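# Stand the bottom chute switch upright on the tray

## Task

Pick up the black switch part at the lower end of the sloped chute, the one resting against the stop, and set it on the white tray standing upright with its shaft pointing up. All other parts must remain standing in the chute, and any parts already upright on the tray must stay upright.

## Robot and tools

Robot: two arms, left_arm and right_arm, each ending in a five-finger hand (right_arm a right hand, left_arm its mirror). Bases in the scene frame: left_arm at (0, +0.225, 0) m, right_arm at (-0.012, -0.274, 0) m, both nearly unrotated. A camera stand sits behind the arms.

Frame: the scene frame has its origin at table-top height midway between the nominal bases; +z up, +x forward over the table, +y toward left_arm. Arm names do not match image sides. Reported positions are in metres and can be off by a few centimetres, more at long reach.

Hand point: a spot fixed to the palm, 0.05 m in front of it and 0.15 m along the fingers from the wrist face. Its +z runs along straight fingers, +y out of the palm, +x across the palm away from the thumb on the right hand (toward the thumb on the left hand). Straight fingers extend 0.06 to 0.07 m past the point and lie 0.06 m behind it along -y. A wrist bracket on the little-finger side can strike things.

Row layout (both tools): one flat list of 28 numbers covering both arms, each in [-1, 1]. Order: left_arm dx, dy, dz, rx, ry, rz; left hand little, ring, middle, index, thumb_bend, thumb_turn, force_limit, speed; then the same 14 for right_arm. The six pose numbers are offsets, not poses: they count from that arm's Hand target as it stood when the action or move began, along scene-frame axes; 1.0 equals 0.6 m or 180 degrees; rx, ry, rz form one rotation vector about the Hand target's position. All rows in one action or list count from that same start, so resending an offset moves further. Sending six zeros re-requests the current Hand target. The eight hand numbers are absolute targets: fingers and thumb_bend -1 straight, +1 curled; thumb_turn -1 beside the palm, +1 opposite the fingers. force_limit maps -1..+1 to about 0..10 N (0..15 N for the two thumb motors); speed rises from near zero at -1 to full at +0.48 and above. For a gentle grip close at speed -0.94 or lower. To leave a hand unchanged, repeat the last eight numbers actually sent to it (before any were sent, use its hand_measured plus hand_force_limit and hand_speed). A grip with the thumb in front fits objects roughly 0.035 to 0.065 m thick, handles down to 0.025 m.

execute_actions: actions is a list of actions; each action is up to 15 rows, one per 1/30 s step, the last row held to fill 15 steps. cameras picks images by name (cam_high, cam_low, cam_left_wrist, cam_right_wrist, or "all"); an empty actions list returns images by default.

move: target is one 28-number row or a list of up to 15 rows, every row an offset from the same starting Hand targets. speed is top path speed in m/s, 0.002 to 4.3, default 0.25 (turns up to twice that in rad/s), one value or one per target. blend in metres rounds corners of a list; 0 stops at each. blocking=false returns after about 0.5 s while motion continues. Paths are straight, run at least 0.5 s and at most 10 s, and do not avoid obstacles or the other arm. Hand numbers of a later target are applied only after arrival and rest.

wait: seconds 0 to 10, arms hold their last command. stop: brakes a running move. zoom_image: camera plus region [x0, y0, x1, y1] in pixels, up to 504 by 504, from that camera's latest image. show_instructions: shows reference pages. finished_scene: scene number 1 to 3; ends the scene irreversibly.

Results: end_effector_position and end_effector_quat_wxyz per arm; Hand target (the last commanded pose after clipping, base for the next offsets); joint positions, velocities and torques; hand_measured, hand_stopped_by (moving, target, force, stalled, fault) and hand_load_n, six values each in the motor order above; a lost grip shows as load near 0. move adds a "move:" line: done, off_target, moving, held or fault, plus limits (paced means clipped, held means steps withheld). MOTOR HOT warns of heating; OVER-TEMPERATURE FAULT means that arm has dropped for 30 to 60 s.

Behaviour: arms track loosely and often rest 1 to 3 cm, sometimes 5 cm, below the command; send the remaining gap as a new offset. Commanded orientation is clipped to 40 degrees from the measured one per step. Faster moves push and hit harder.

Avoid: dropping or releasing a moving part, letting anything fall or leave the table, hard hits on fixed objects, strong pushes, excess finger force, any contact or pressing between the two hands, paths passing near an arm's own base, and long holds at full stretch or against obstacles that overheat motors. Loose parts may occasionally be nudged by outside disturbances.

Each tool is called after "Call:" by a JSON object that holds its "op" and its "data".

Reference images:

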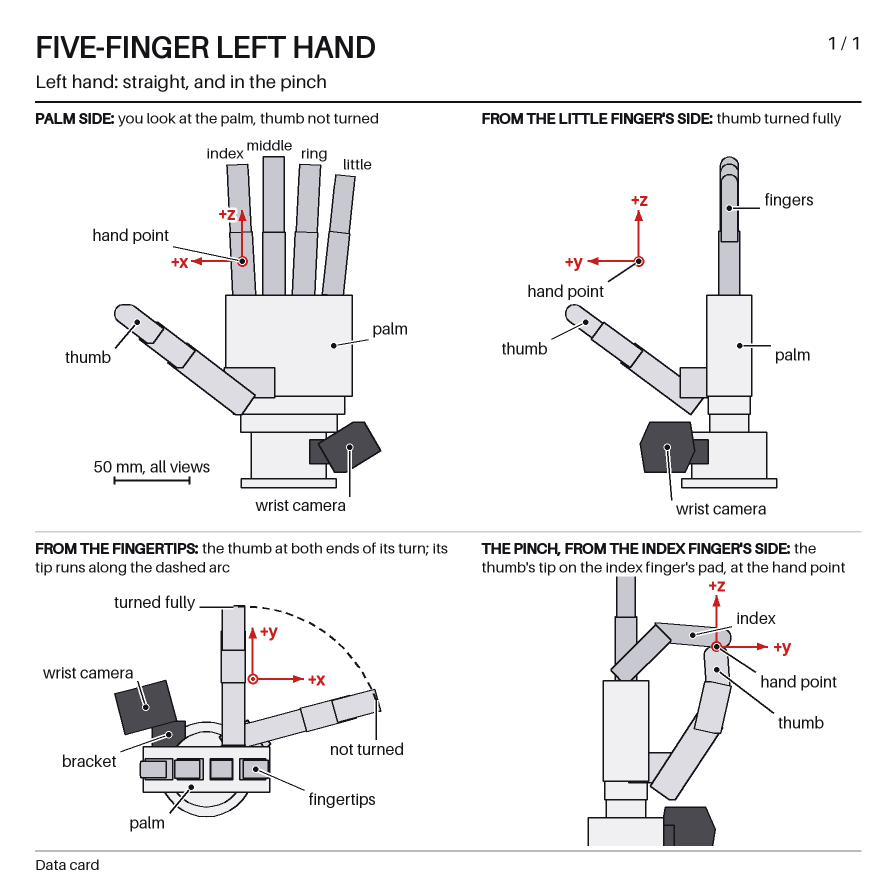

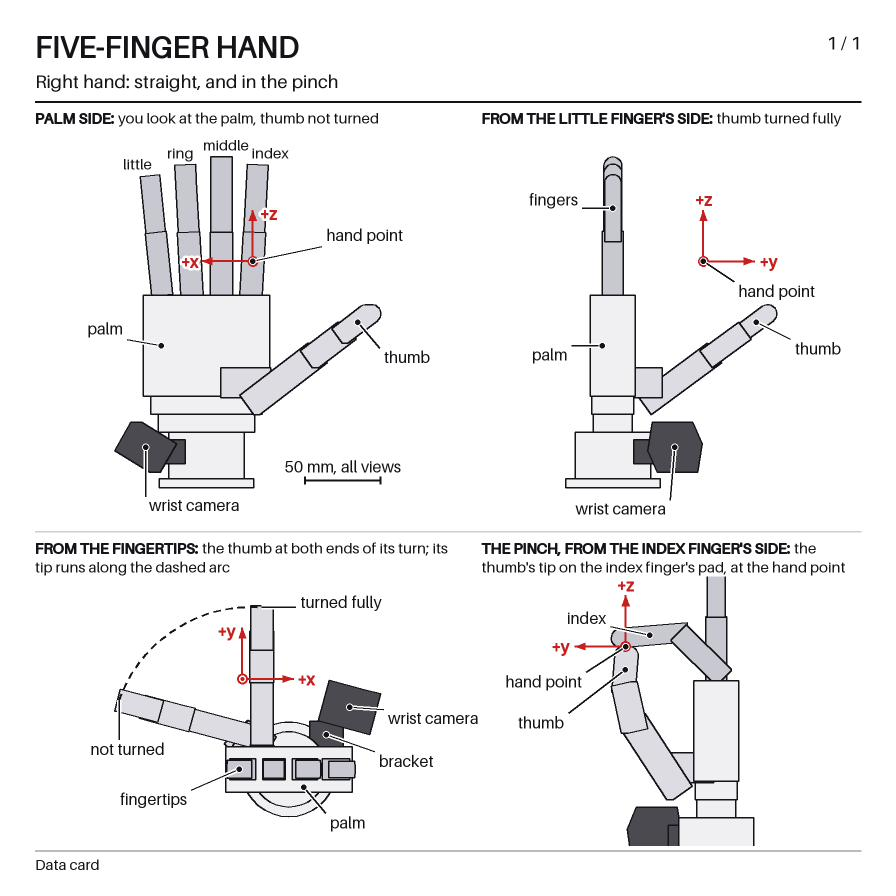

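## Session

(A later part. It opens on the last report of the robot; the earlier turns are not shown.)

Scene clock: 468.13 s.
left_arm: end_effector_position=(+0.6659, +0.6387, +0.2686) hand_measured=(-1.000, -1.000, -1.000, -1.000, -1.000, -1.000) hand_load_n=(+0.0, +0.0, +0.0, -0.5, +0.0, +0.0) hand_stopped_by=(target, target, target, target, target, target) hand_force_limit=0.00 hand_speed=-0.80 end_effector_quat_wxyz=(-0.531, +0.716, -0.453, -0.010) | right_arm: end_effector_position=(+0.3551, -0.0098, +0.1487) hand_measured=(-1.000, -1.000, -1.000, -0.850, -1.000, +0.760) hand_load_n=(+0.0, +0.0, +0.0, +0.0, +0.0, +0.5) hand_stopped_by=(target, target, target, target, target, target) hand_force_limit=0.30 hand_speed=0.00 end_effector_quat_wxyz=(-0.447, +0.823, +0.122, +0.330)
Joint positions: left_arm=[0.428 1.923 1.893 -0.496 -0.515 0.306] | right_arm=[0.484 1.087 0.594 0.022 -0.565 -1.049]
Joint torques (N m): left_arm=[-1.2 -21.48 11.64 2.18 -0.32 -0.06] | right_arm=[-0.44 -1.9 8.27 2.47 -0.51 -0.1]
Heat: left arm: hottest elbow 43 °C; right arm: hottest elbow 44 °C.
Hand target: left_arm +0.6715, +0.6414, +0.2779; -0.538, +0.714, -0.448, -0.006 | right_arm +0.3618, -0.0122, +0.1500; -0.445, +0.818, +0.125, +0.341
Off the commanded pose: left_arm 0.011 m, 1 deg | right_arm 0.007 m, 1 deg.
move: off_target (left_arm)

Call:
{"op": "move", "data": {"target": [0,0,0,0,0,0,-1,-1,-1,-1,-1,-1,0,-0.8,0.008,-0.012,-0.007,0,0,0,-1,-1,-1,-0.85,-1,0.76,0.3,0], "speed": 0.05, "cameras": ["cam_right_wrist","cam_low"]}}

Call:
{"op": "zoom_image", "data": {"camera": "cam_right_wrist", "region": [220, 150, 520, 450]}}

Call:
{"op": "zoom_image", "data": {"camera": "cam_low", "region": [310, 120, 420, 210]}}

Scene clock: 472.87 s.
left_arm: end_effector_position=(+0.6659, +0.6387, +0.2686) hand_measured=(-1.000, -1.000, -1.000, -1.000, -1.000, -1.000) hand_load_n=(+0.0, +0.0, +0.0, +0.0, +0.0, +0.0) hand_stopped_by=(target, target, target, target, target, target) hand_force_limit=0.00 hand_speed=-0.80 end_effector_quat_wxyz=(-0.531, +0.716, -0.453, -0.010) | right_arm: end_effector_position=(+0.3604, -0.0157, +0.1486) hand_measured=(-1.000, -1.000, -1.000, -0.850, -1.000, +0.760) hand_load_n=(+0.0, +0.0, +0.0, +0.0, +0.0, +0.5) hand_stopped_by=(target, target, target, target, target, target) hand_force_limit=0.30 hand_speed=0.00 end_effector_quat_wxyz=(-0.448, +0.821, +0.124, +0.333)
Joint positions: left_arm=[0.428 1.923 1.893 -0.496 -0.515 0.306] | right_arm=[0.459 1.094 0.594 0.029 -0.589 -1.064]
Joint torques (N m): left_arm=[-0.38 -21.71 11.77 2.22 -0.28 -0.04] | right_arm=[-0.09 -2.49 8.01 2.52 -0.51 -0.11]
Heat: left arm: hottest elbow 43 °C; right arm: hottest elbow 43 °C.
Hand target: left_arm +0.6715, +0.6414, +0.2779; -0.538, +0.714, -0.448, -0.006 | right_arm +0.3666, -0.0194, +0.1458; -0.445, +0.818, +0.125, +0.341
Off the commanded pose: left_arm 0.011 m, 1 deg | right_arm 0.008 m, 1 deg.
move: off_target (left_arm)
camera_calibration:
cam_right_wrist: T_world_to_cam=[[0.704229, -0.532293, -0.469814, -0.19154], [-0.705585, -0.451267, -0.54636, 0.333277], [0.0788121, 0.716256, -0.693373, 0.197762], [0, 0, 0, 1]] pos_world=[0.354457, -0.0932064, 0.229223]
Images, in order (width x height): cam_low 896x504, cam_right_wrist 672x504.

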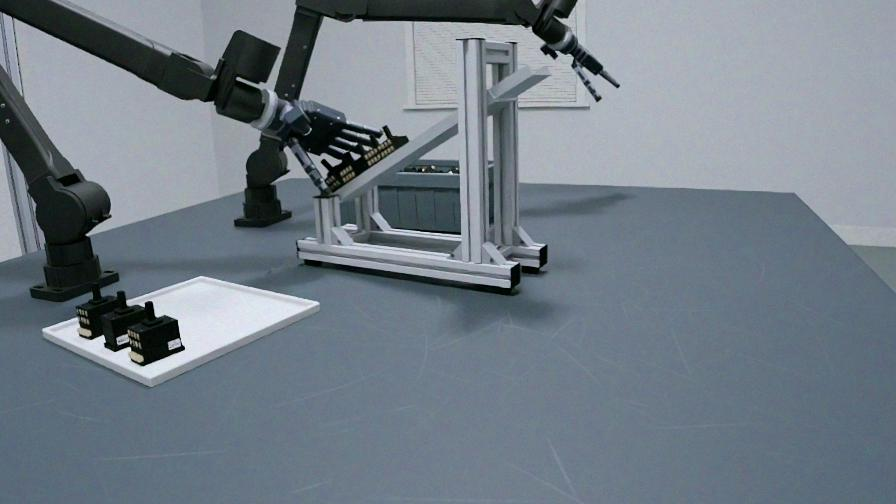

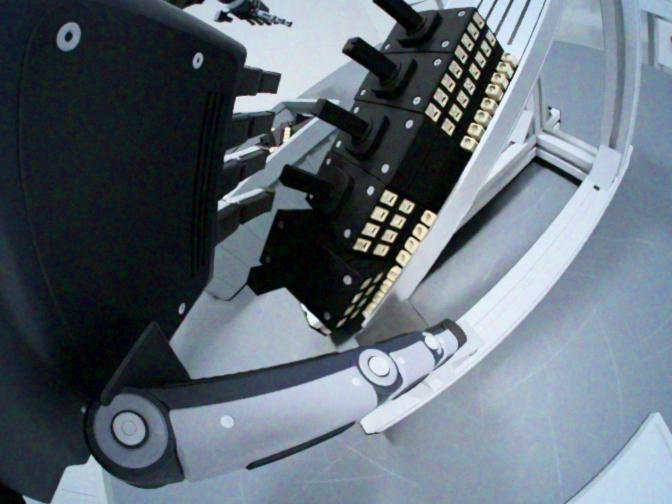

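Scaled by 1.680 from the camera's 672x504 image, which has a finer 960x720 frame.

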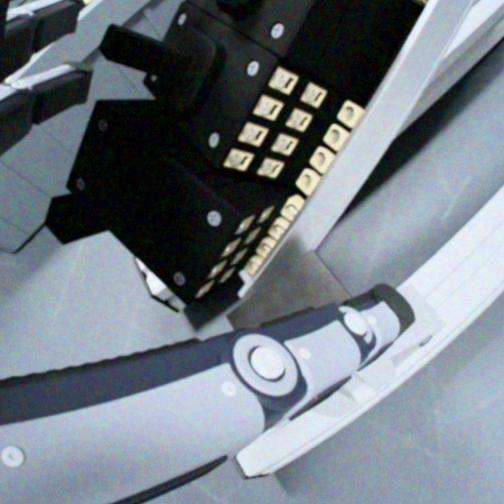

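Scaled by 4.582.

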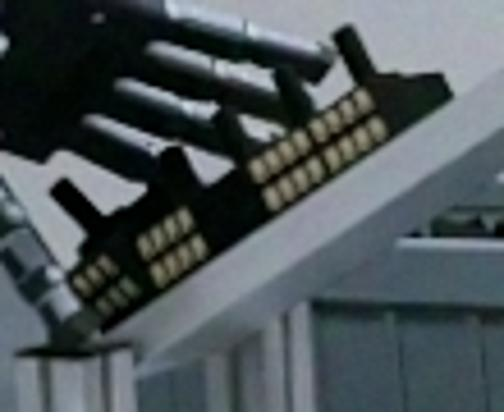

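Call:
{"op": "move", "data": {"target": [0,0,0,0,0,0,-1,-1,-1,-1,-1,-1,0,-0.8,0.005,0.003,0.033,0,0,0,-1,-1,-1,-0.85,-1,0.76,0.3,0], "speed": 0.05}}

Scene clock: 477.13 s.
left_arm: end_effector_position=(+0.6659, +0.6387, +0.2686) hand_measured=(-1.000, -1.000, -1.000, -1.000, -1.000, -1.000) hand_load_n=(-0.5, +0.0, +0.0, +0.0, +0.5, +0.0) hand_stopped_by=(target, target, target, target, target, target) hand_force_limit=0.00 hand_speed=-0.80 end_effector_quat_wxyz=(-0.531, +0.716, -0.453, -0.010) | right_arm: end_effector_position=(+0.3574, -0.0175, +0.1449) hand_measured=(-1.000, -1.000, -1.000, -0.850, -1.000, +0.760) hand_load_n=(-0.5, +0.0, +0.0, +0.0, +0.0, -2.0) hand_stopped_by=(target, target, target, target, target, target) hand_force_limit=0.30 hand_speed=0.00 end_effector_quat_wxyz=(-0.444, +0.825, +0.124, +0.326)
Joint positions: left_arm=[0.428 1.923 1.893 -0.496 -0.515 0.306] | right_arm=[0.459 1.092 0.594 0.007 -0.589 -1.072]
Joint torques (N m): left_arm=[-0.67 -21.48 11.63 2.18 -0.31 -0.06] | right_arm=[0.32 -3.08 11.19 1.03 -0.41 -0.02]
Heat: left arm: hottest elbow 43 °C; right arm: hottest elbow 43 °C.
Hand target: left_arm +0.6715, +0.6414, +0.2779; -0.538, +0.714, -0.448, -0.006 | right_arm +0.3696, -0.0176, +0.1654; -0.445, +0.819, +0.125, +0.340
Off the commanded pose: left_arm 0.011 m, 1 deg | right_arm 0.024 m, 2 deg.
move: off_target (left_arm, right_arm)

Call:
{"op": "move", "data": {"target": [0,0,0,0,0,0,-1,-1,-1,-1,-1,-1,0,-0.8,0,0,0.003,0,0,0,-1,-1,-1,0.1,0.0,0.76,-0.5,-0.85], "speed": 0.05, "cameras": ["cam_right_wrist","cam_low"]}}

Call:
{"op": "zoom_image", "data": {"camera": "cam_right_wrist", "region": [220, 150, 520, 450]}}

Call:
{"op": "zoom_image", "data": {"camera": "cam_low", "region": [310, 120, 420, 210]}}

Scene clock: 487.33 s.
left_arm: end_effector_position=(+0.6659, +0.6387, +0.2686) hand_measured=(-1.000, -1.000, -1.000, -1.000, -1.000, -1.000) hand_load_n=(+0.0, +0.0, +0.0, +0.0, +0.0, +0.0) hand_stopped_by=(target, target, target, target, target, target) hand_force_limit=0.00 hand_speed=-0.80 end_effector_quat_wxyz=(-0.531, +0.716, -0.453, -0.010) | right_arm: end_effector_position=(+0.3564, -0.0201, +0.1439) hand_measured=(-1.000, -1.000, -1.000, -0.478, -0.336, +0.760) hand_load_n=(+0.0, +0.0, +0.0, +5.0, +3.5, -0.5) hand_stopped_by=(target, target, target, force, force, target) hand_force_limit=-0.50 hand_speed=-0.85 end_effector_quat_wxyz=(-0.443, +0.828, +0.122, +0.323)
Joint positions: left_arm=[0.428 1.923 1.893 -0.496 -0.515 0.306] | right_arm=[0.454 1.088 0.594 -0.007 -0.59 -1.073]
Joint torques (N m): left_arm=[-0.5 -21.95 11.75 2.15 -0.32 -0.07] | right_arm=[-0.5 -4.07 11.62 1.03 -0.44 0.01]
Heat: left arm: hottest elbow 43 °C; right arm: hottest elbow 44 °C.
Hand target: left_arm +0.6715, +0.6414, +0.2779; -0.538, +0.714, -0.448, -0.006 | right_arm +0.3695, -0.0175, +0.1673; -0.446, +0.819, +0.125, +0.340
Off the commanded pose: left_arm 0.011 m, 1 deg | right_arm 0.027 m, 2 deg.
move: off_target (left_arm, right_arm)
camera_calibration:
cam_right_wrist: T_world_to_cam=[[0.694441, -0.540314, -0.475197, -0.189108], [-0.716631, -0.459931, -0.524312, 0.326458], [0.0647354, 0.704645, -0.706601, 0.204644], [0, 0, 0, 1]] pos_world=[0.352027, -0.0962312, 0.225904]
Images, in order (width x height): cam_low 896x504, cam_right_wrist 672x504.

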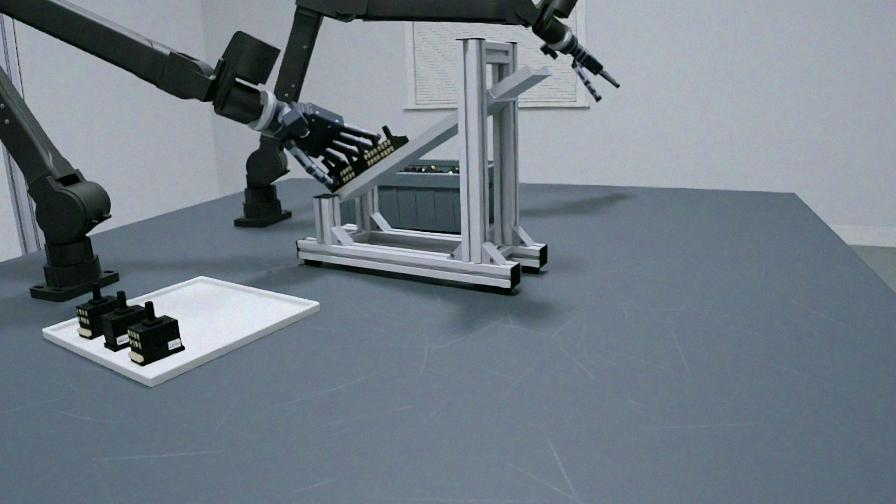

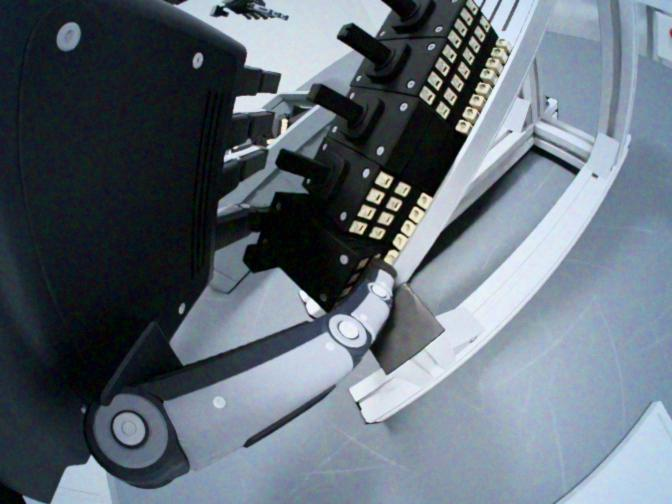

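Scaled by 1.680 from the camera's 672x504 image, which has a finer 960x720 frame.

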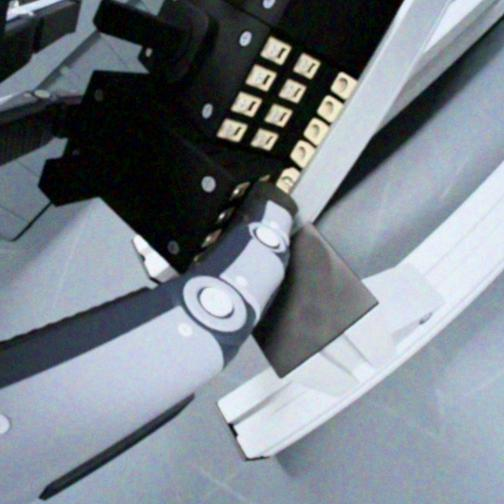

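Scaled by 4.582.

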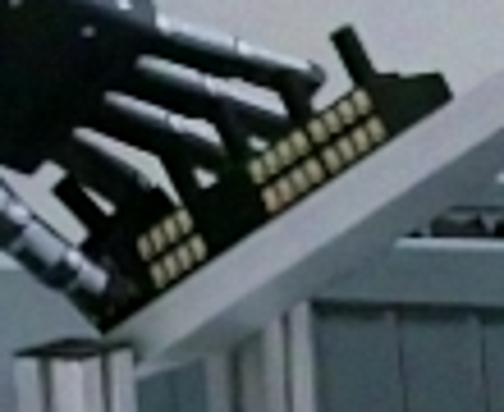

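Call:
{"op": "move", "data": {"target": [[0,0,0,0,0,0,-1,-1,-1,-1,-1,-1,0,-0.8,0,0,0.0,0,0,0,-1,-1,-1,-0.85,-0.8,0.76,0.3,0],[0,0,0,0,0,0,-1,-1,-1,-1,-1,-1,0,-0.8,0.003,0.028,0.0,0,0,0,-1,-1,-1,-0.85,-0.8,0.76,0.3,0]], "speed": 0.05}}

Scene clock: 494.17 s.
left_arm: end_effector_position=(+0.6659, +0.6387, +0.2686) hand_measured=(-1.000, -1.000, -1.000, -1.000, -1.000, -1.000) hand_load_n=(+0.0, +0.0, +0.0, +0.0, +0.0, +0.0) hand_stopped_by=(target, target, target, target, target, target) hand_force_limit=0.00 hand_speed=-0.80 end_effector_quat_wxyz=(-0.531, +0.716, -0.453, -0.010) | right_arm: end_effector_position=(+0.3566, -0.0174, +0.1434) hand_measured=(-1.000, -1.000, -1.000, -0.850, -0.800, +0.760) hand_load_n=(+0.0, +0.0, +0.0, +0.0, +0.0, -2.0) hand_stopped_by=(target, target, target, target, target, target) hand_force_limit=0.30 hand_speed=0.00 end_effector_quat_wxyz=(-0.434, +0.830, +0.120, +0.328)
Joint positions: left_arm=[0.428 1.923 1.893 -0.496 -0.515 0.306] | right_arm=[0.475 1.088 0.595 -0.007 -0.553 -1.071]
Joint torques (N m): left_arm=[-1.14 -20.95 11.58 2.22 -0.32 -0.04] | right_arm=[2.26 -1.73 12.37 1.99 -0.33 0.29]
Heat: left arm: hottest elbow 43 °C; right arm: hottest elbow 45 °C.
Hand target: left_arm +0.6715, +0.6414, +0.2779; -0.538, +0.714, -0.448, -0.006 | right_arm +0.3714, -0.0007, +0.1674; -0.446, +0.818, +0.125, +0.340
Off the commanded pose: left_arm 0.011 m, 1 deg | right_arm 0.033 m, 2 deg.
move: off_target (left_arm, right_arm)

Call:
{"op": "move", "data": {"target": [0,0,0,0,0,0,-1,-1,-1,-1,-1,-1,0,-0.8,0.004,0.017,0.006,0,0,0,-1,-1,-1,-0.85,-0.65,0.76,0.3,0], "speed": 0.05}}

Scene clock: 500.80 s.
left_arm: end_effector_position=(+0.6659, +0.6387, +0.2686) hand_measured=(-1.000, -1.000, -1.000, -1.000, -1.000, -1.000) hand_load_n=(+0.0, +0.0, +0.0, +0.0, +0.0, +0.0) hand_stopped_by=(target, target, target, target, target, target) hand_force_limit=0.00 hand_speed=-0.80 end_effector_quat_wxyz=(-0.531, +0.716, -0.453, -0.010) | right_arm: end_effector_position=(+0.3552, -0.0084, +0.1417) hand_measured=(-1.000, -1.000, -1.000, -0.850, -0.650, +0.760) hand_load_n=(+0.0, +0.0, +0.0, +0.0, +0.0, +0.0) hand_stopped_by=(target, target, target, target, target, target) hand_force_limit=0.30 hand_speed=0.00 end_effector_quat_wxyz=(-0.433, +0.833, +0.119, +0.322)
Joint positions: left_arm=[0.428 1.923 1.893 -0.496 -0.515 0.306] | right_arm=[0.501 1.104 0.606 -0.007 -0.532 -1.054]
Joint torques (N m): left_arm=[-1.08 -22.07 11.48 2.25 -0.3 -0.11] | right_arm=[1.96 -1.96 13.29 1.89 -0.31 0.18]
Heat: left arm: hottest elbow 43 °C; right arm: hottest elbow 45 °C.
Hand target: left_arm +0.6715, +0.6414, +0.2779; -0.538, +0.714, -0.448, -0.006 | right_arm +0.3738, +0.0095, +0.1709; -0.445, +0.819, +0.125, +0.340
Off the commanded pose: left_arm 0.011 m, 1 deg | right_arm 0.039 m, 3 deg.
move: off_target (left_arm, right_arm)

Call:
{"op": "move", "data": {"target": [0,0,0,0,0,0,-1,-1,-1,-1,-1,-1,0,-0.8,0.008,0.0,0.006,0,0,0,-1,-1,-1,-0.85,-0.65,0.76,0.3,0], "speed": 0.05, "cameras": ["cam_right_wrist","cam_low"]}}

Call:
{"op": "zoom_image", "data": {"camera": "cam_right_wrist", "region": [220, 150, 520, 450]}}

Call:
{"op": "zoom_image", "data": {"camera": "cam_low", "region": [310, 120, 420, 210]}}

Scene clock: 510.73 s.
left_arm: end_effector_position=(+0.6659, +0.6387, +0.2686) hand_measured=(-1.000, -1.000, -1.000, -1.000, -1.000, -1.000) hand_load_n=(+0.0, +0.0, +0.0, +0.0, +0.0, +0.0) hand_stopped_by=(target, target, target, target, target, target) hand_force_limit=0.00 hand_speed=-0.80 end_effector_quat_wxyz=(-0.531, +0.716, -0.453, -0.010) | right_arm: end_effector_position=(+0.3601, -0.0054, +0.1465) hand_measured=(-1.000, -1.000, -1.000, -0.850, -0.650, +0.760) hand_load_n=(+0.0, +0.0, +0.0, +0.0, +0.0, +0.0) hand_stopped_by=(target, target, target, target, target, target) hand_force_limit=0.30 hand_speed=0.00 end_effector_quat_wxyz=(-0.435, +0.831, +0.120, +0.325)
Joint positions: left_arm=[0.428 1.923 1.893 -0.496 -0.515 0.306] | right_arm=[0.501 1.113 0.622 -0.007 -0.534 -1.054]
Joint torques (N m): left_arm=[-0.32 -20.95 11.77 2.25 -0.31 -0.06] | right_arm=[1.55 -1.61 13.26 1.51 -0.47 0.14]
Heat: left arm: hottest elbow 44 °C; right arm: hottest elbow 47 °C.
Hand target: left_arm +0.6715, +0.6414, +0.2779; -0.538, +0.714, -0.448, -0.006 | right_arm +0.3786, +0.0095, +0.1746; -0.445, +0.818, +0.125, +0.341
Off the commanded pose: left_arm 0.011 m, 1 deg | right_arm 0.037 m, 3 deg.
move: off_target (left_arm, right_arm)
camera_calibration:
cam_right_wrist: T_world_to_cam=[[0.68913, -0.553943, -0.467169, -0.181961], [-0.721063, -0.460244, -0.517923, 0.337878], [0.0718879, 0.693775, -0.716595, 0.194687], [0, 0, 0, 1]] pos_world=[0.355031, -0.0803589, 0.229499]
Images, in order (width x height): cam_low 896x504, cam_right_wrist 672x504.

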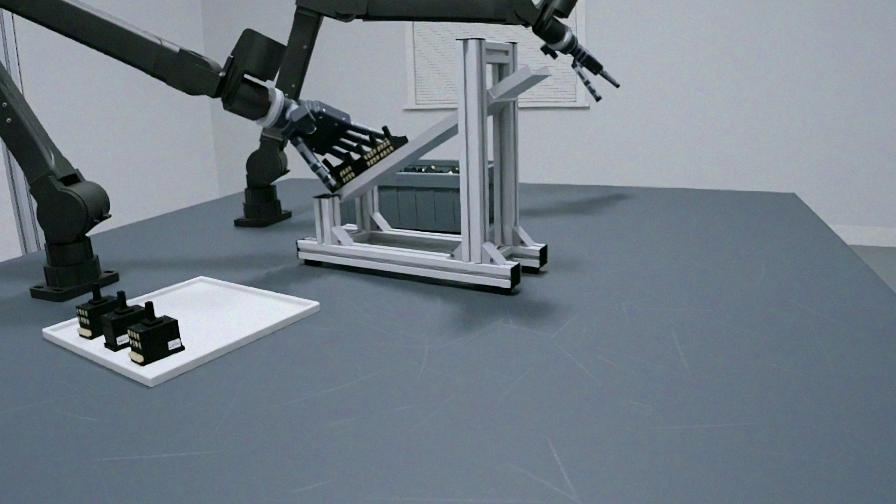

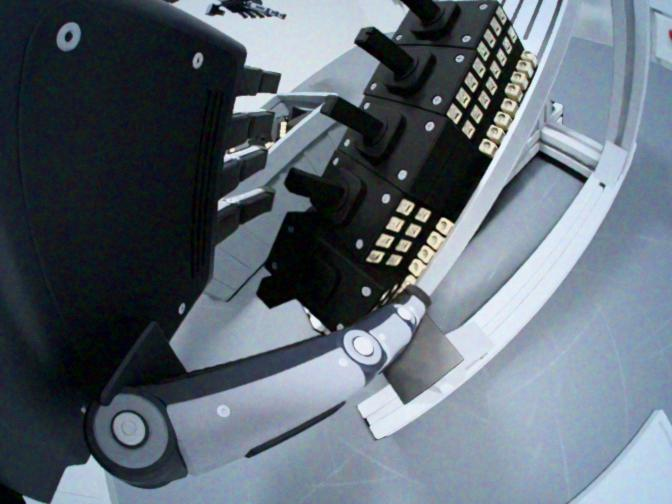

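Scaled by 1.680 from the camera's 672x504 image, which has a finer 960x720 frame.

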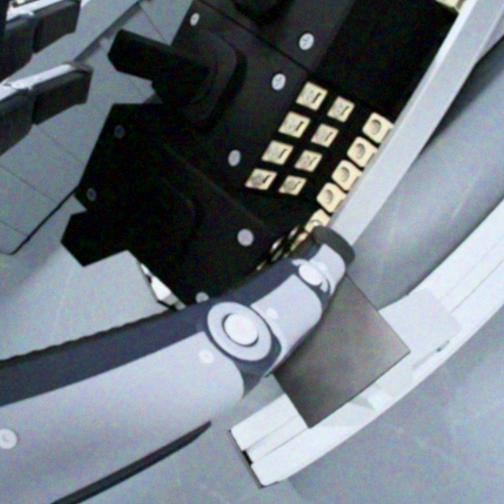

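Scaled by 4.582.

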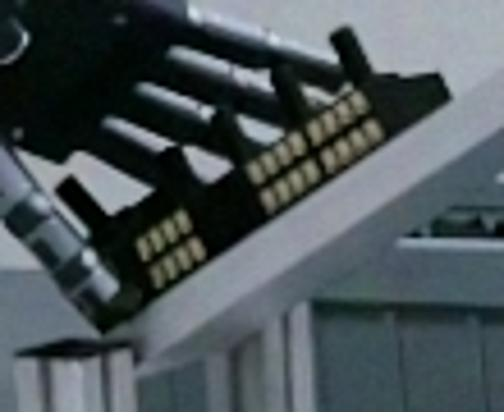

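Call:
{"op": "move", "data": {"target": [0,0,0,0,0,0,-1,-1,-1,-1,-1,-1,0,-0.8,-0.003,0,-0.002,0,0,0,-1,-1,-1,0.1,0.0,0.76,-0.5,-0.85], "speed": 0.05, "cameras": ["cam_right_wrist","cam_low"]}}

Call:
{"op": "zoom_image", "data": {"camera": "cam_right_wrist", "region": [220, 150, 520, 450]}}

Call:
{"op": "zoom_image", "data": {"camera": "cam_low", "region": [310, 120, 420, 210]}}

Scene clock: 523.23 s.
left_arm: end_effector_position=(+0.6659, +0.6387, +0.2686) hand_measured=(-1.000, -1.000, -1.000, -1.000, -1.000, -1.000) hand_load_n=(+0.0, +0.0, +0.0, +0.0, +0.0, +0.0) hand_stopped_by=(target, target, target, target, target, target) hand_force_limit=0.00 hand_speed=-0.80 end_effector_quat_wxyz=(-0.531, +0.716, -0.453, -0.010) | right_arm: end_effector_position=(+0.3602, -0.0055, +0.1464) hand_measured=(-1.000, -1.000, -1.000, -0.352, -0.396, +0.760) hand_load_n=(+0.0, +0.0, +0.0, +5.5, +5.5, -0.5) hand_stopped_by=(target, target, target, force, force, target) hand_force_limit=-0.50 hand_speed=-0.85 end_effector_quat_wxyz=(-0.435, +0.831, +0.119, +0.325)
Joint positions: left_arm=[0.428 1.923 1.893 -0.496 -0.515 0.306] | right_arm=[0.501 1.113 0.622 -0.007 -0.533 -1.053]
Joint torques (N m): left_arm=[-1.38 -21.77 11.73 2.25 -0.32 -0.02] | right_arm=[2.14 -2.37 12.86 1.77 -0.41 0.18]
Heat: left arm: hottest elbow 44 °C; right arm: hottest elbow 48 °C.
Hand target: left_arm +0.6715, +0.6414, +0.2779; -0.538, +0.714, -0.448, -0.006 | right_arm +0.3768, +0.0095, +0.1735; -0.446, +0.818, +0.125, +0.340
Off the commanded pose: left_arm 0.011 m, 1 deg | right_arm 0.035 m, 3 deg.
move: off_target (left_arm, right_arm)
camera_calibration:
cam_right_wrist: T_world_to_cam=[[0.687998, -0.554934, -0.467662, -0.181582], [-0.722092, -0.459178, -0.517435, 0.33817], [0.0724019, 0.693689, -0.716627, 0.194574], [0, 0, 0, 1]] pos_world=[0.35503, -0.0804598, 0.229499]
Images, in order (width x height): cam_low 896x504, cam_right_wrist 672x504.

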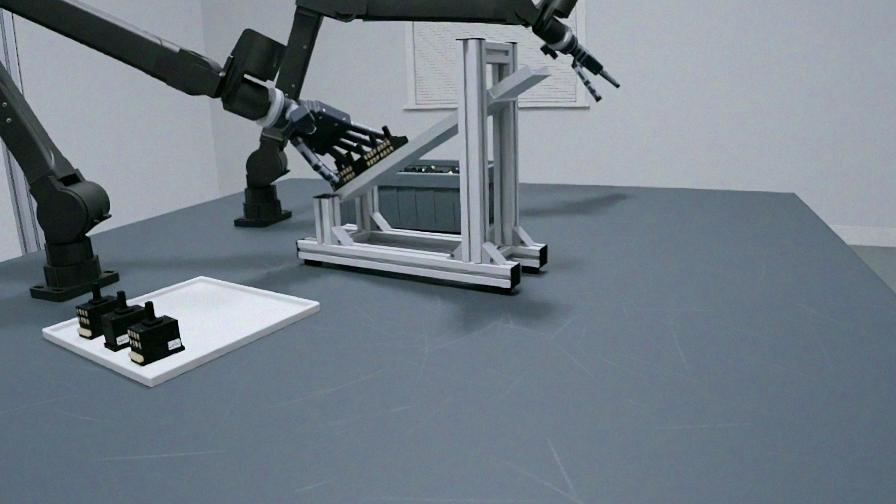

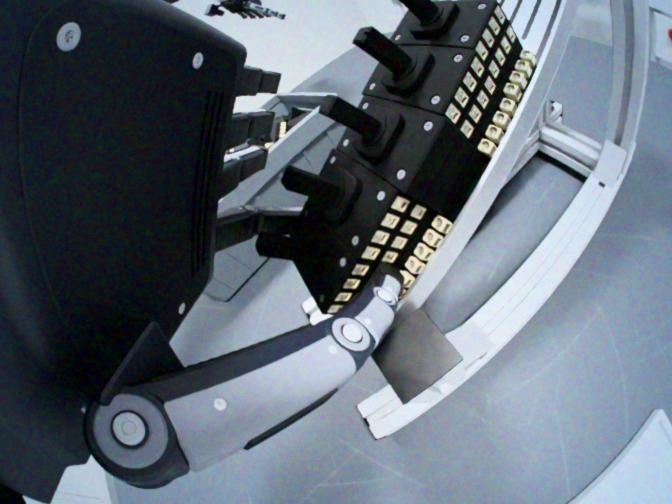

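Scaled by 1.680 from the camera's 672x504 image, which has a finer 960x720 frame.

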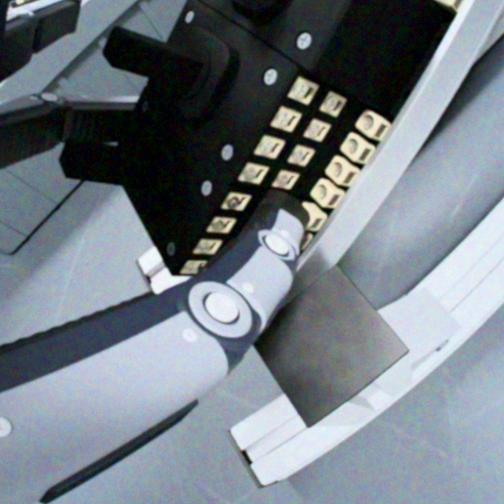

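Scaled by 4.582.

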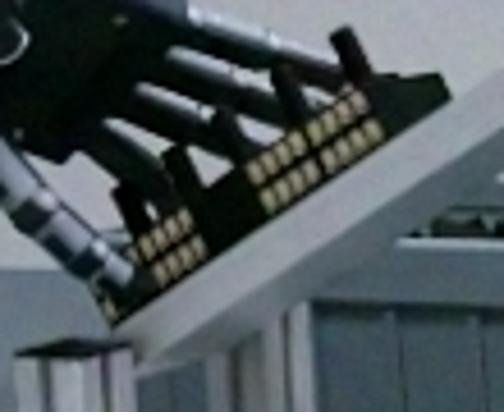

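Call:
{"op": "move", "data": {"target": [[0,0,0,0,0,0,-1,-1,-1,-1,-1,-1,0,-0.8,0,0,0,0,0,0,-1,-1,-1,0.3,0.2,0.76,0.6,-0.85],[0,0,0,0,0,0,-1,-1,-1,-1,-1,-1,0,-0.8,-0.009,0.001,0.0178,0,0,0,-1,-1,-1,0.3,0.2,0.76,0.6,-0.85]], "speed": 0.05, "cameras": ["cam_right_wrist","cam_low"]}}

Call:
{"op": "zoom_image", "data": {"camera": "cam_right_wrist", "region": [220, 150, 520, 450]}}

Call:
{"op": "zoom_image", "data": {"camera": "cam_low", "region": [310, 120, 420, 210]}}

Scene clock: 534.60 s.
left_arm: end_effector_position=(+0.6659, +0.6387, +0.2686) hand_measured=(-1.000, -1.000, -1.000, -1.000, -1.000, -1.000) hand_load_n=(+0.0, +0.0, +0.0, +0.0, +0.0, +0.0) hand_stopped_by=(target, target, target, target, target, target) hand_force_limit=0.00 hand_speed=-0.80 end_effector_quat_wxyz=(-0.531, +0.716, -0.453, -0.010) | right_arm: end_effector_position=(+0.3598, -0.0056, +0.1463) hand_measured=(-1.000, -1.000, -1.000, -0.342, -0.384, +0.760) hand_load_n=(+0.0, +0.0, +0.0, +10.5, +11.5, -1.5) hand_stopped_by=(target, target, target, force, force, target) hand_force_limit=0.60 hand_speed=-0.85 end_effector_quat_wxyz=(-0.432, +0.834, +0.116, +0.322)
Joint positions: left_arm=[0.428 1.923 1.893 -0.496 -0.515 0.306] | right_arm=[0.504 1.113 0.628 -0.021 -0.525 -1.05]
Joint torques (N m): left_arm=[-0.67 -21.19 11.6 2.09 -0.28 -0.02] | right_arm=[1.49 -4.37 13 0.95 -0.41 0.19]
Heat: left arm: hottest elbow 44 °C; right arm: hottest elbow 49 °C.
Hand target: left_arm +0.6715, +0.6414, +0.2779; -0.538, +0.714, -0.448, -0.006 | right_arm +0.3714, +0.0101, +0.1841; -0.445, +0.818, +0.125, +0.341
Off the commanded pose: left_arm 0.011 m, 1 deg | right_arm 0.043 m, 3 deg.
move: off_target (left_arm, right_arm)
camera_calibration:
cam_right_wrist: T_world_to_cam=[[0.681456, -0.56097, -0.470032, -0.178735], [-0.728516, -0.458632, -0.508843, 0.338938], [0.069874, 0.68918, -0.721213, 0.196109], [0, 0, 0, 1]] pos_world=[0.355019, -0.0799715, 0.229892]
Images, in order (width x height): cam_low 896x504, cam_right_wrist 672x504.

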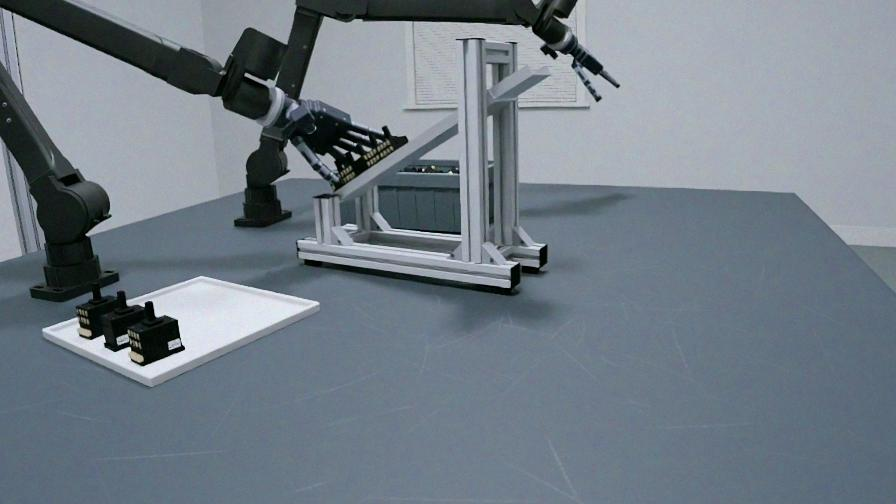

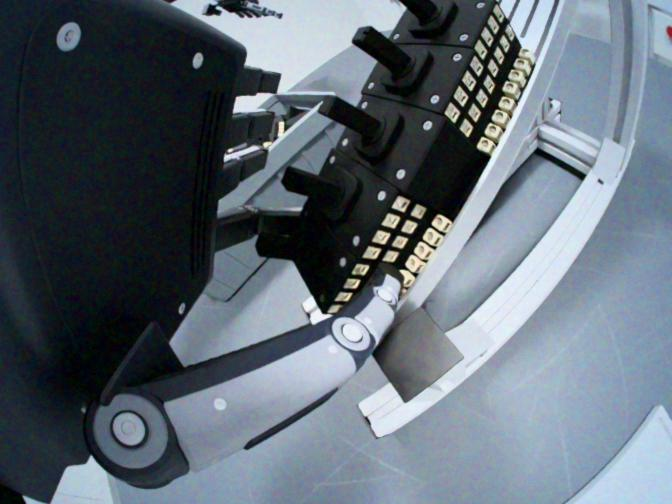

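Scaled by 1.680 from the camera's 672x504 image, which has a finer 960x720 frame.

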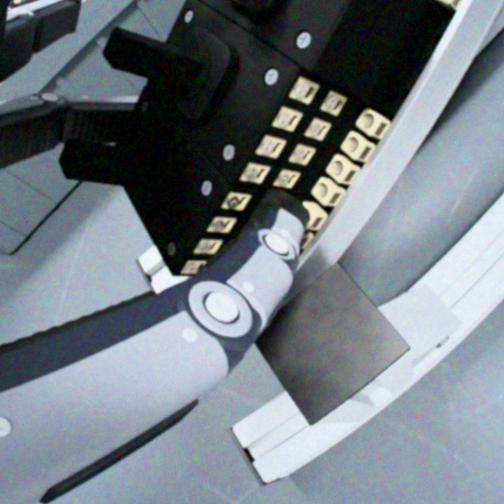

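Scaled by 4.582.

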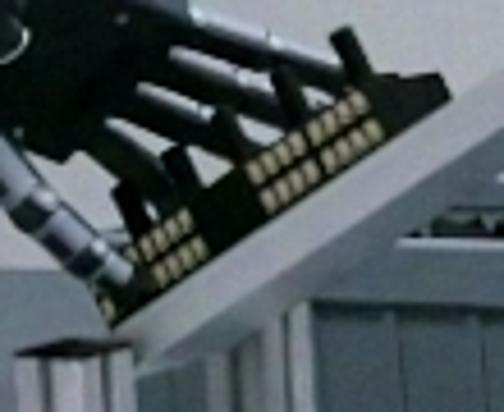

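Call:
{"op": "move", "data": {"target": [0,0,0,0,0,0,-1,-1,-1,-1,-1,-1,0,-0.8,-0.018,0.002,0.0356,0,0,0,-1,-1,-1,0.3,0.2,0.76,0.6,-0.85], "speed": 0.05, "cameras": ["cam_right_wrist","cam_low"]}}

Call:
{"op": "zoom_image", "data": {"camera": "cam_right_wrist", "region": [220, 150, 520, 450]}}

Call:
{"op": "zoom_image", "data": {"camera": "cam_low", "region": [310, 120, 420, 210]}}

Scene clock: 540.40 s.
left_arm: end_effector_position=(+0.6659, +0.6387, +0.2686) hand_measured=(-1.000, -1.000, -1.000, -1.000, -1.000, -1.000) hand_load_n=(+0.0, +0.0, +0.0, +0.0, +0.0, +0.0) hand_stopped_by=(target, target, target, target, target, target) hand_force_limit=0.00 hand_speed=-0.80 end_effector_quat_wxyz=(-0.531, +0.716, -0.453, -0.010) | right_arm: end_effector_position=(+0.3507, -0.0075, +0.1610) hand_measured=(-1.000, -1.000, -1.000, -0.342, -0.384, +0.760) hand_load_n=(+0.0, +0.0, +0.0, +10.5, +11.5, -2.5) hand_stopped_by=(target, target, target, force, force, target) hand_force_limit=0.60 hand_speed=-0.85 end_effector_quat_wxyz=(-0.426, +0.838, +0.115, +0.321)
Joint positions: left_arm=[0.428 1.923 1.893 -0.496 -0.515 0.306] | right_arm=[0.519 1.062 0.644 -0.096 -0.504 -1.048]
Joint torques (N m): left_arm=[-1.2 -21.6 11.84 2.17 -0.35 -0.07] | right_arm=[2.73 -4.89 14 1.28 -0.54 0.28]
Heat: left arm: hottest elbow 44 °C; right arm: hottest elbow 50 °C.
Hand target: left_arm +0.6715, +0.6414, +0.2779; -0.538, +0.714, -0.448, -0.006 | right_arm +0.3606, +0.0113, +0.2055; -0.445, +0.818, +0.125, +0.341
Off the commanded pose: left_arm 0.011 m, 1 deg | right_arm 0.049 m, 4 deg.
move: off_target (left_arm, right_arm)
camera_calibration:
cam_right_wrist: T_world_to_cam=[[0.676526, -0.570197, -0.466033, -0.165673], [-0.733053, -0.461, -0.500112, 0.338979], [0.0703215, 0.679966, -0.729863, 0.209857], [0, 0, 0, 1]] pos_world=[0.345814, -0.0808931, 0.245485]
Images, in order (width x height): cam_low 896x504, cam_right_wrist 672x504.

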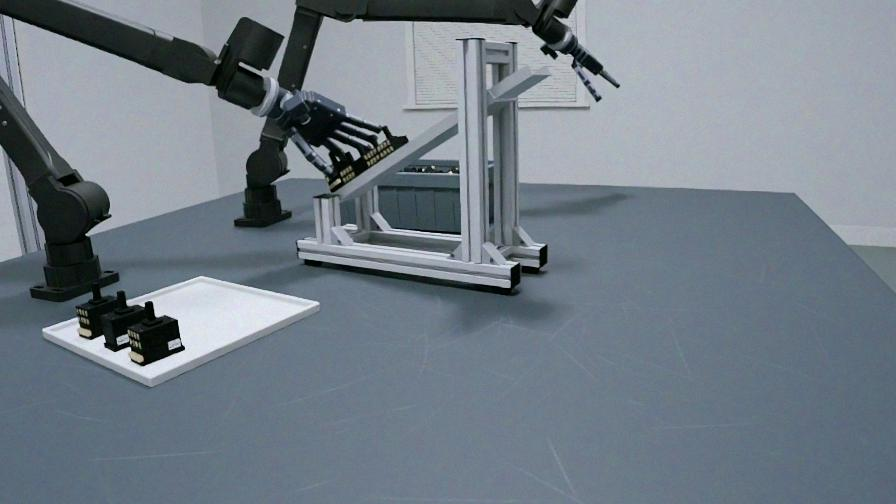

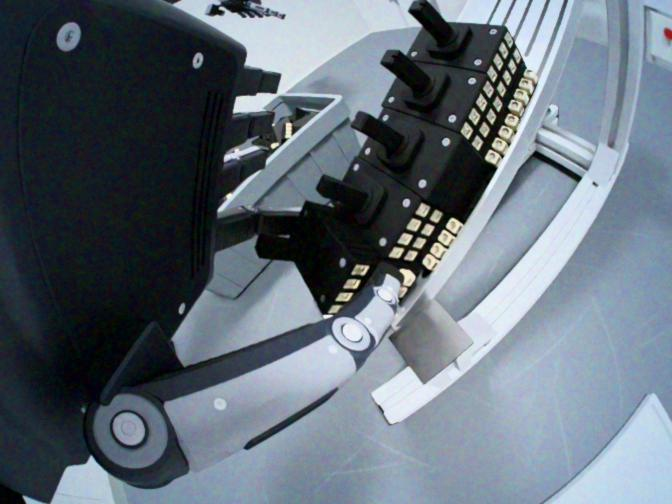

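Scaled by 1.680 from the camera's 672x504 image, which has a finer 960x720 frame.

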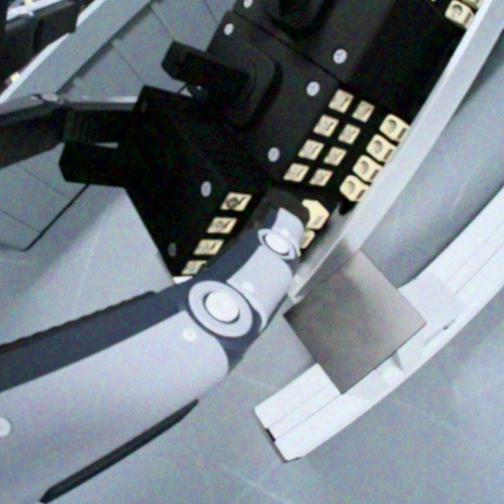

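Scaled by 4.582.

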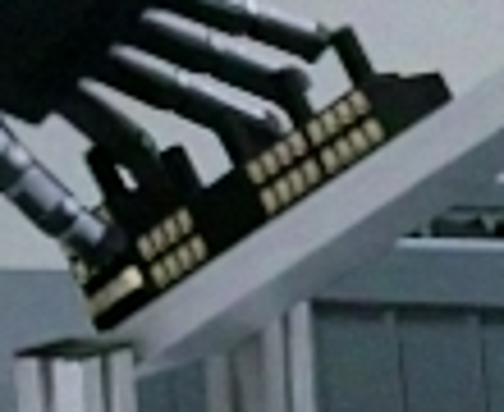

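Call:
{"op": "move", "data": {"target": [0,0,0,0,0,0,-1,-1,-1,-1,-1,-1,0,-0.8,-0.04,0.004,0.08,0,0,0,-1,-1,-1,0.3,0.2,0.76,0.6,-0.85], "speed": 0.06, "cameras": ["cam_right_wrist","cam_low"]}}

Call:
{"op": "zoom_image", "data": {"camera": "cam_right_wrist", "region": [220, 150, 520, 450]}}

Call:
{"op": "zoom_image", "data": {"camera": "cam_low", "region": [310, 110, 430, 210]}}

Scene clock: 544.97 s.
left_arm: end_effector_position=(+0.6659, +0.6387, +0.2686) hand_measured=(-1.000, -1.000, -1.000, -1.000, -1.000, -1.000) hand_load_n=(+0.0, +0.0, +0.0, +0.0, +0.0, +0.0) hand_stopped_by=(target, target, target, target, target, target) hand_force_limit=0.00 hand_speed=-0.80 end_effector_quat_wxyz=(-0.531, +0.716, -0.453, -0.010) | right_arm: end_effector_position=(+0.3270, -0.0003, +0.2084) hand_measured=(-1.000, -1.000, -1.000, -0.342, -0.382, +0.760) hand_load_n=(+0.0, +0.0, +0.0, +3.5, +3.5, +0.0) hand_stopped_by=(target, target, target, force, force, target) hand_force_limit=0.60 hand_speed=-0.85 end_effector_quat_wxyz=(-0.430, +0.837, +0.117, +0.317)
Joint positions: left_arm=[0.428 1.923 1.893 -0.496 -0.515 0.306] | right_arm=[0.572 0.956 0.71 -0.257 -0.467 -1.018]
Joint torques (N m): left_arm=[-1.03 -22.18 11.7 2.21 -0.29 -0.05] | right_arm=[2.14 -2.96 14.57 1.14 -0.28 0.13]
Heat: left arm: hottest elbow 44 °C; right arm: hottest elbow 50 °C.
Hand target: left_arm +0.6715, +0.6414, +0.2779; -0.538, +0.714, -0.448, -0.006 | right_arm +0.3367, +0.0136, +0.2534; -0.445, +0.818, +0.125, +0.341
Off the commanded pose: left_arm 0.011 m, 1 deg | right_arm 0.048 m, 4 deg.
move: off_target (left_arm, right_arm)
camera_calibration:
cam_right_wrist: T_world_to_cam=[[0.679132, -0.562537, -0.471522, -0.123109], [-0.73151, -0.465655, -0.498055, 0.347749], [0.0606078, 0.683168, -0.727742, 0.243952], [0, 0, 0, 1]] pos_world=[0.323204, -0.0739823, 0.292683]
Images, in order (width x height): cam_low 896x504, cam_right_wrist 672x504.

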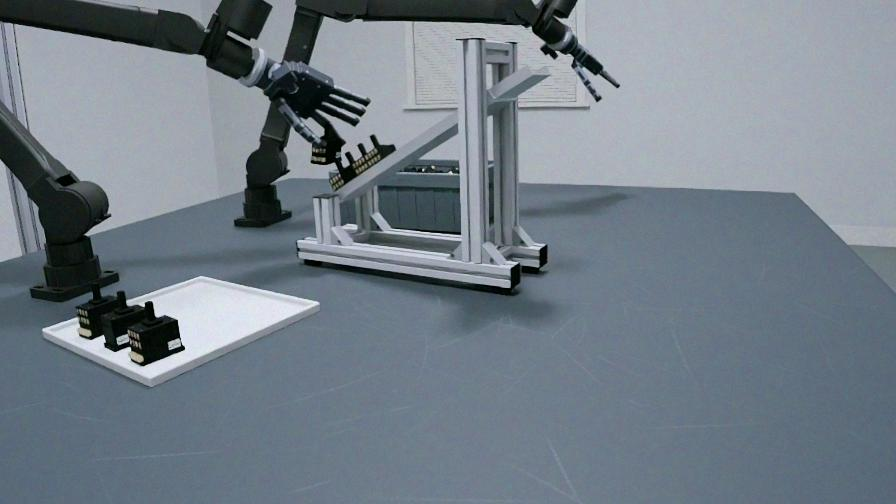

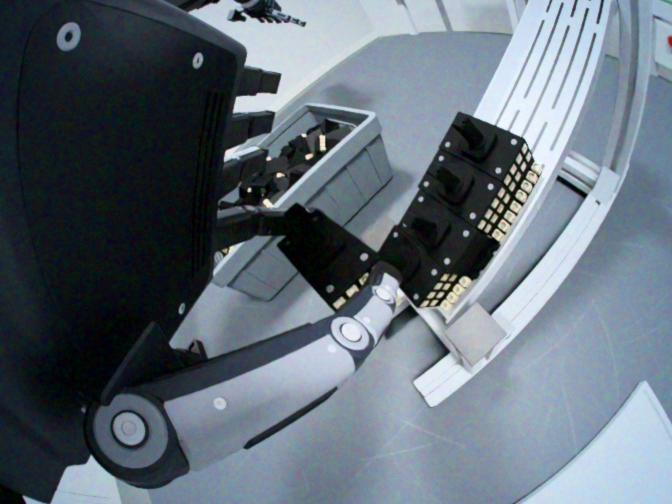

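Scaled by 1.680 from the camera's 672x504 image, which has a finer 960x720 frame.

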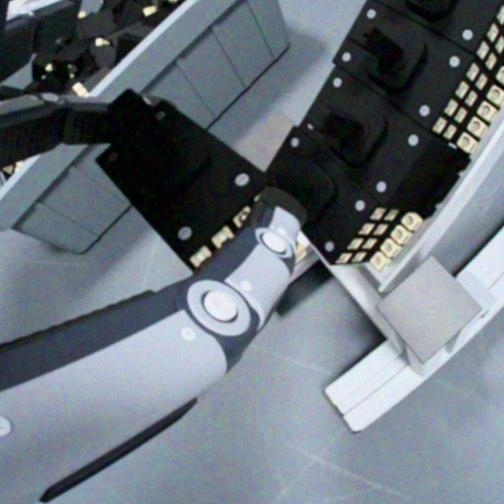

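Scaled by 4.200.

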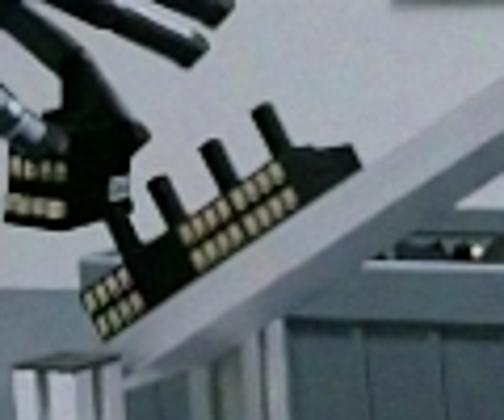

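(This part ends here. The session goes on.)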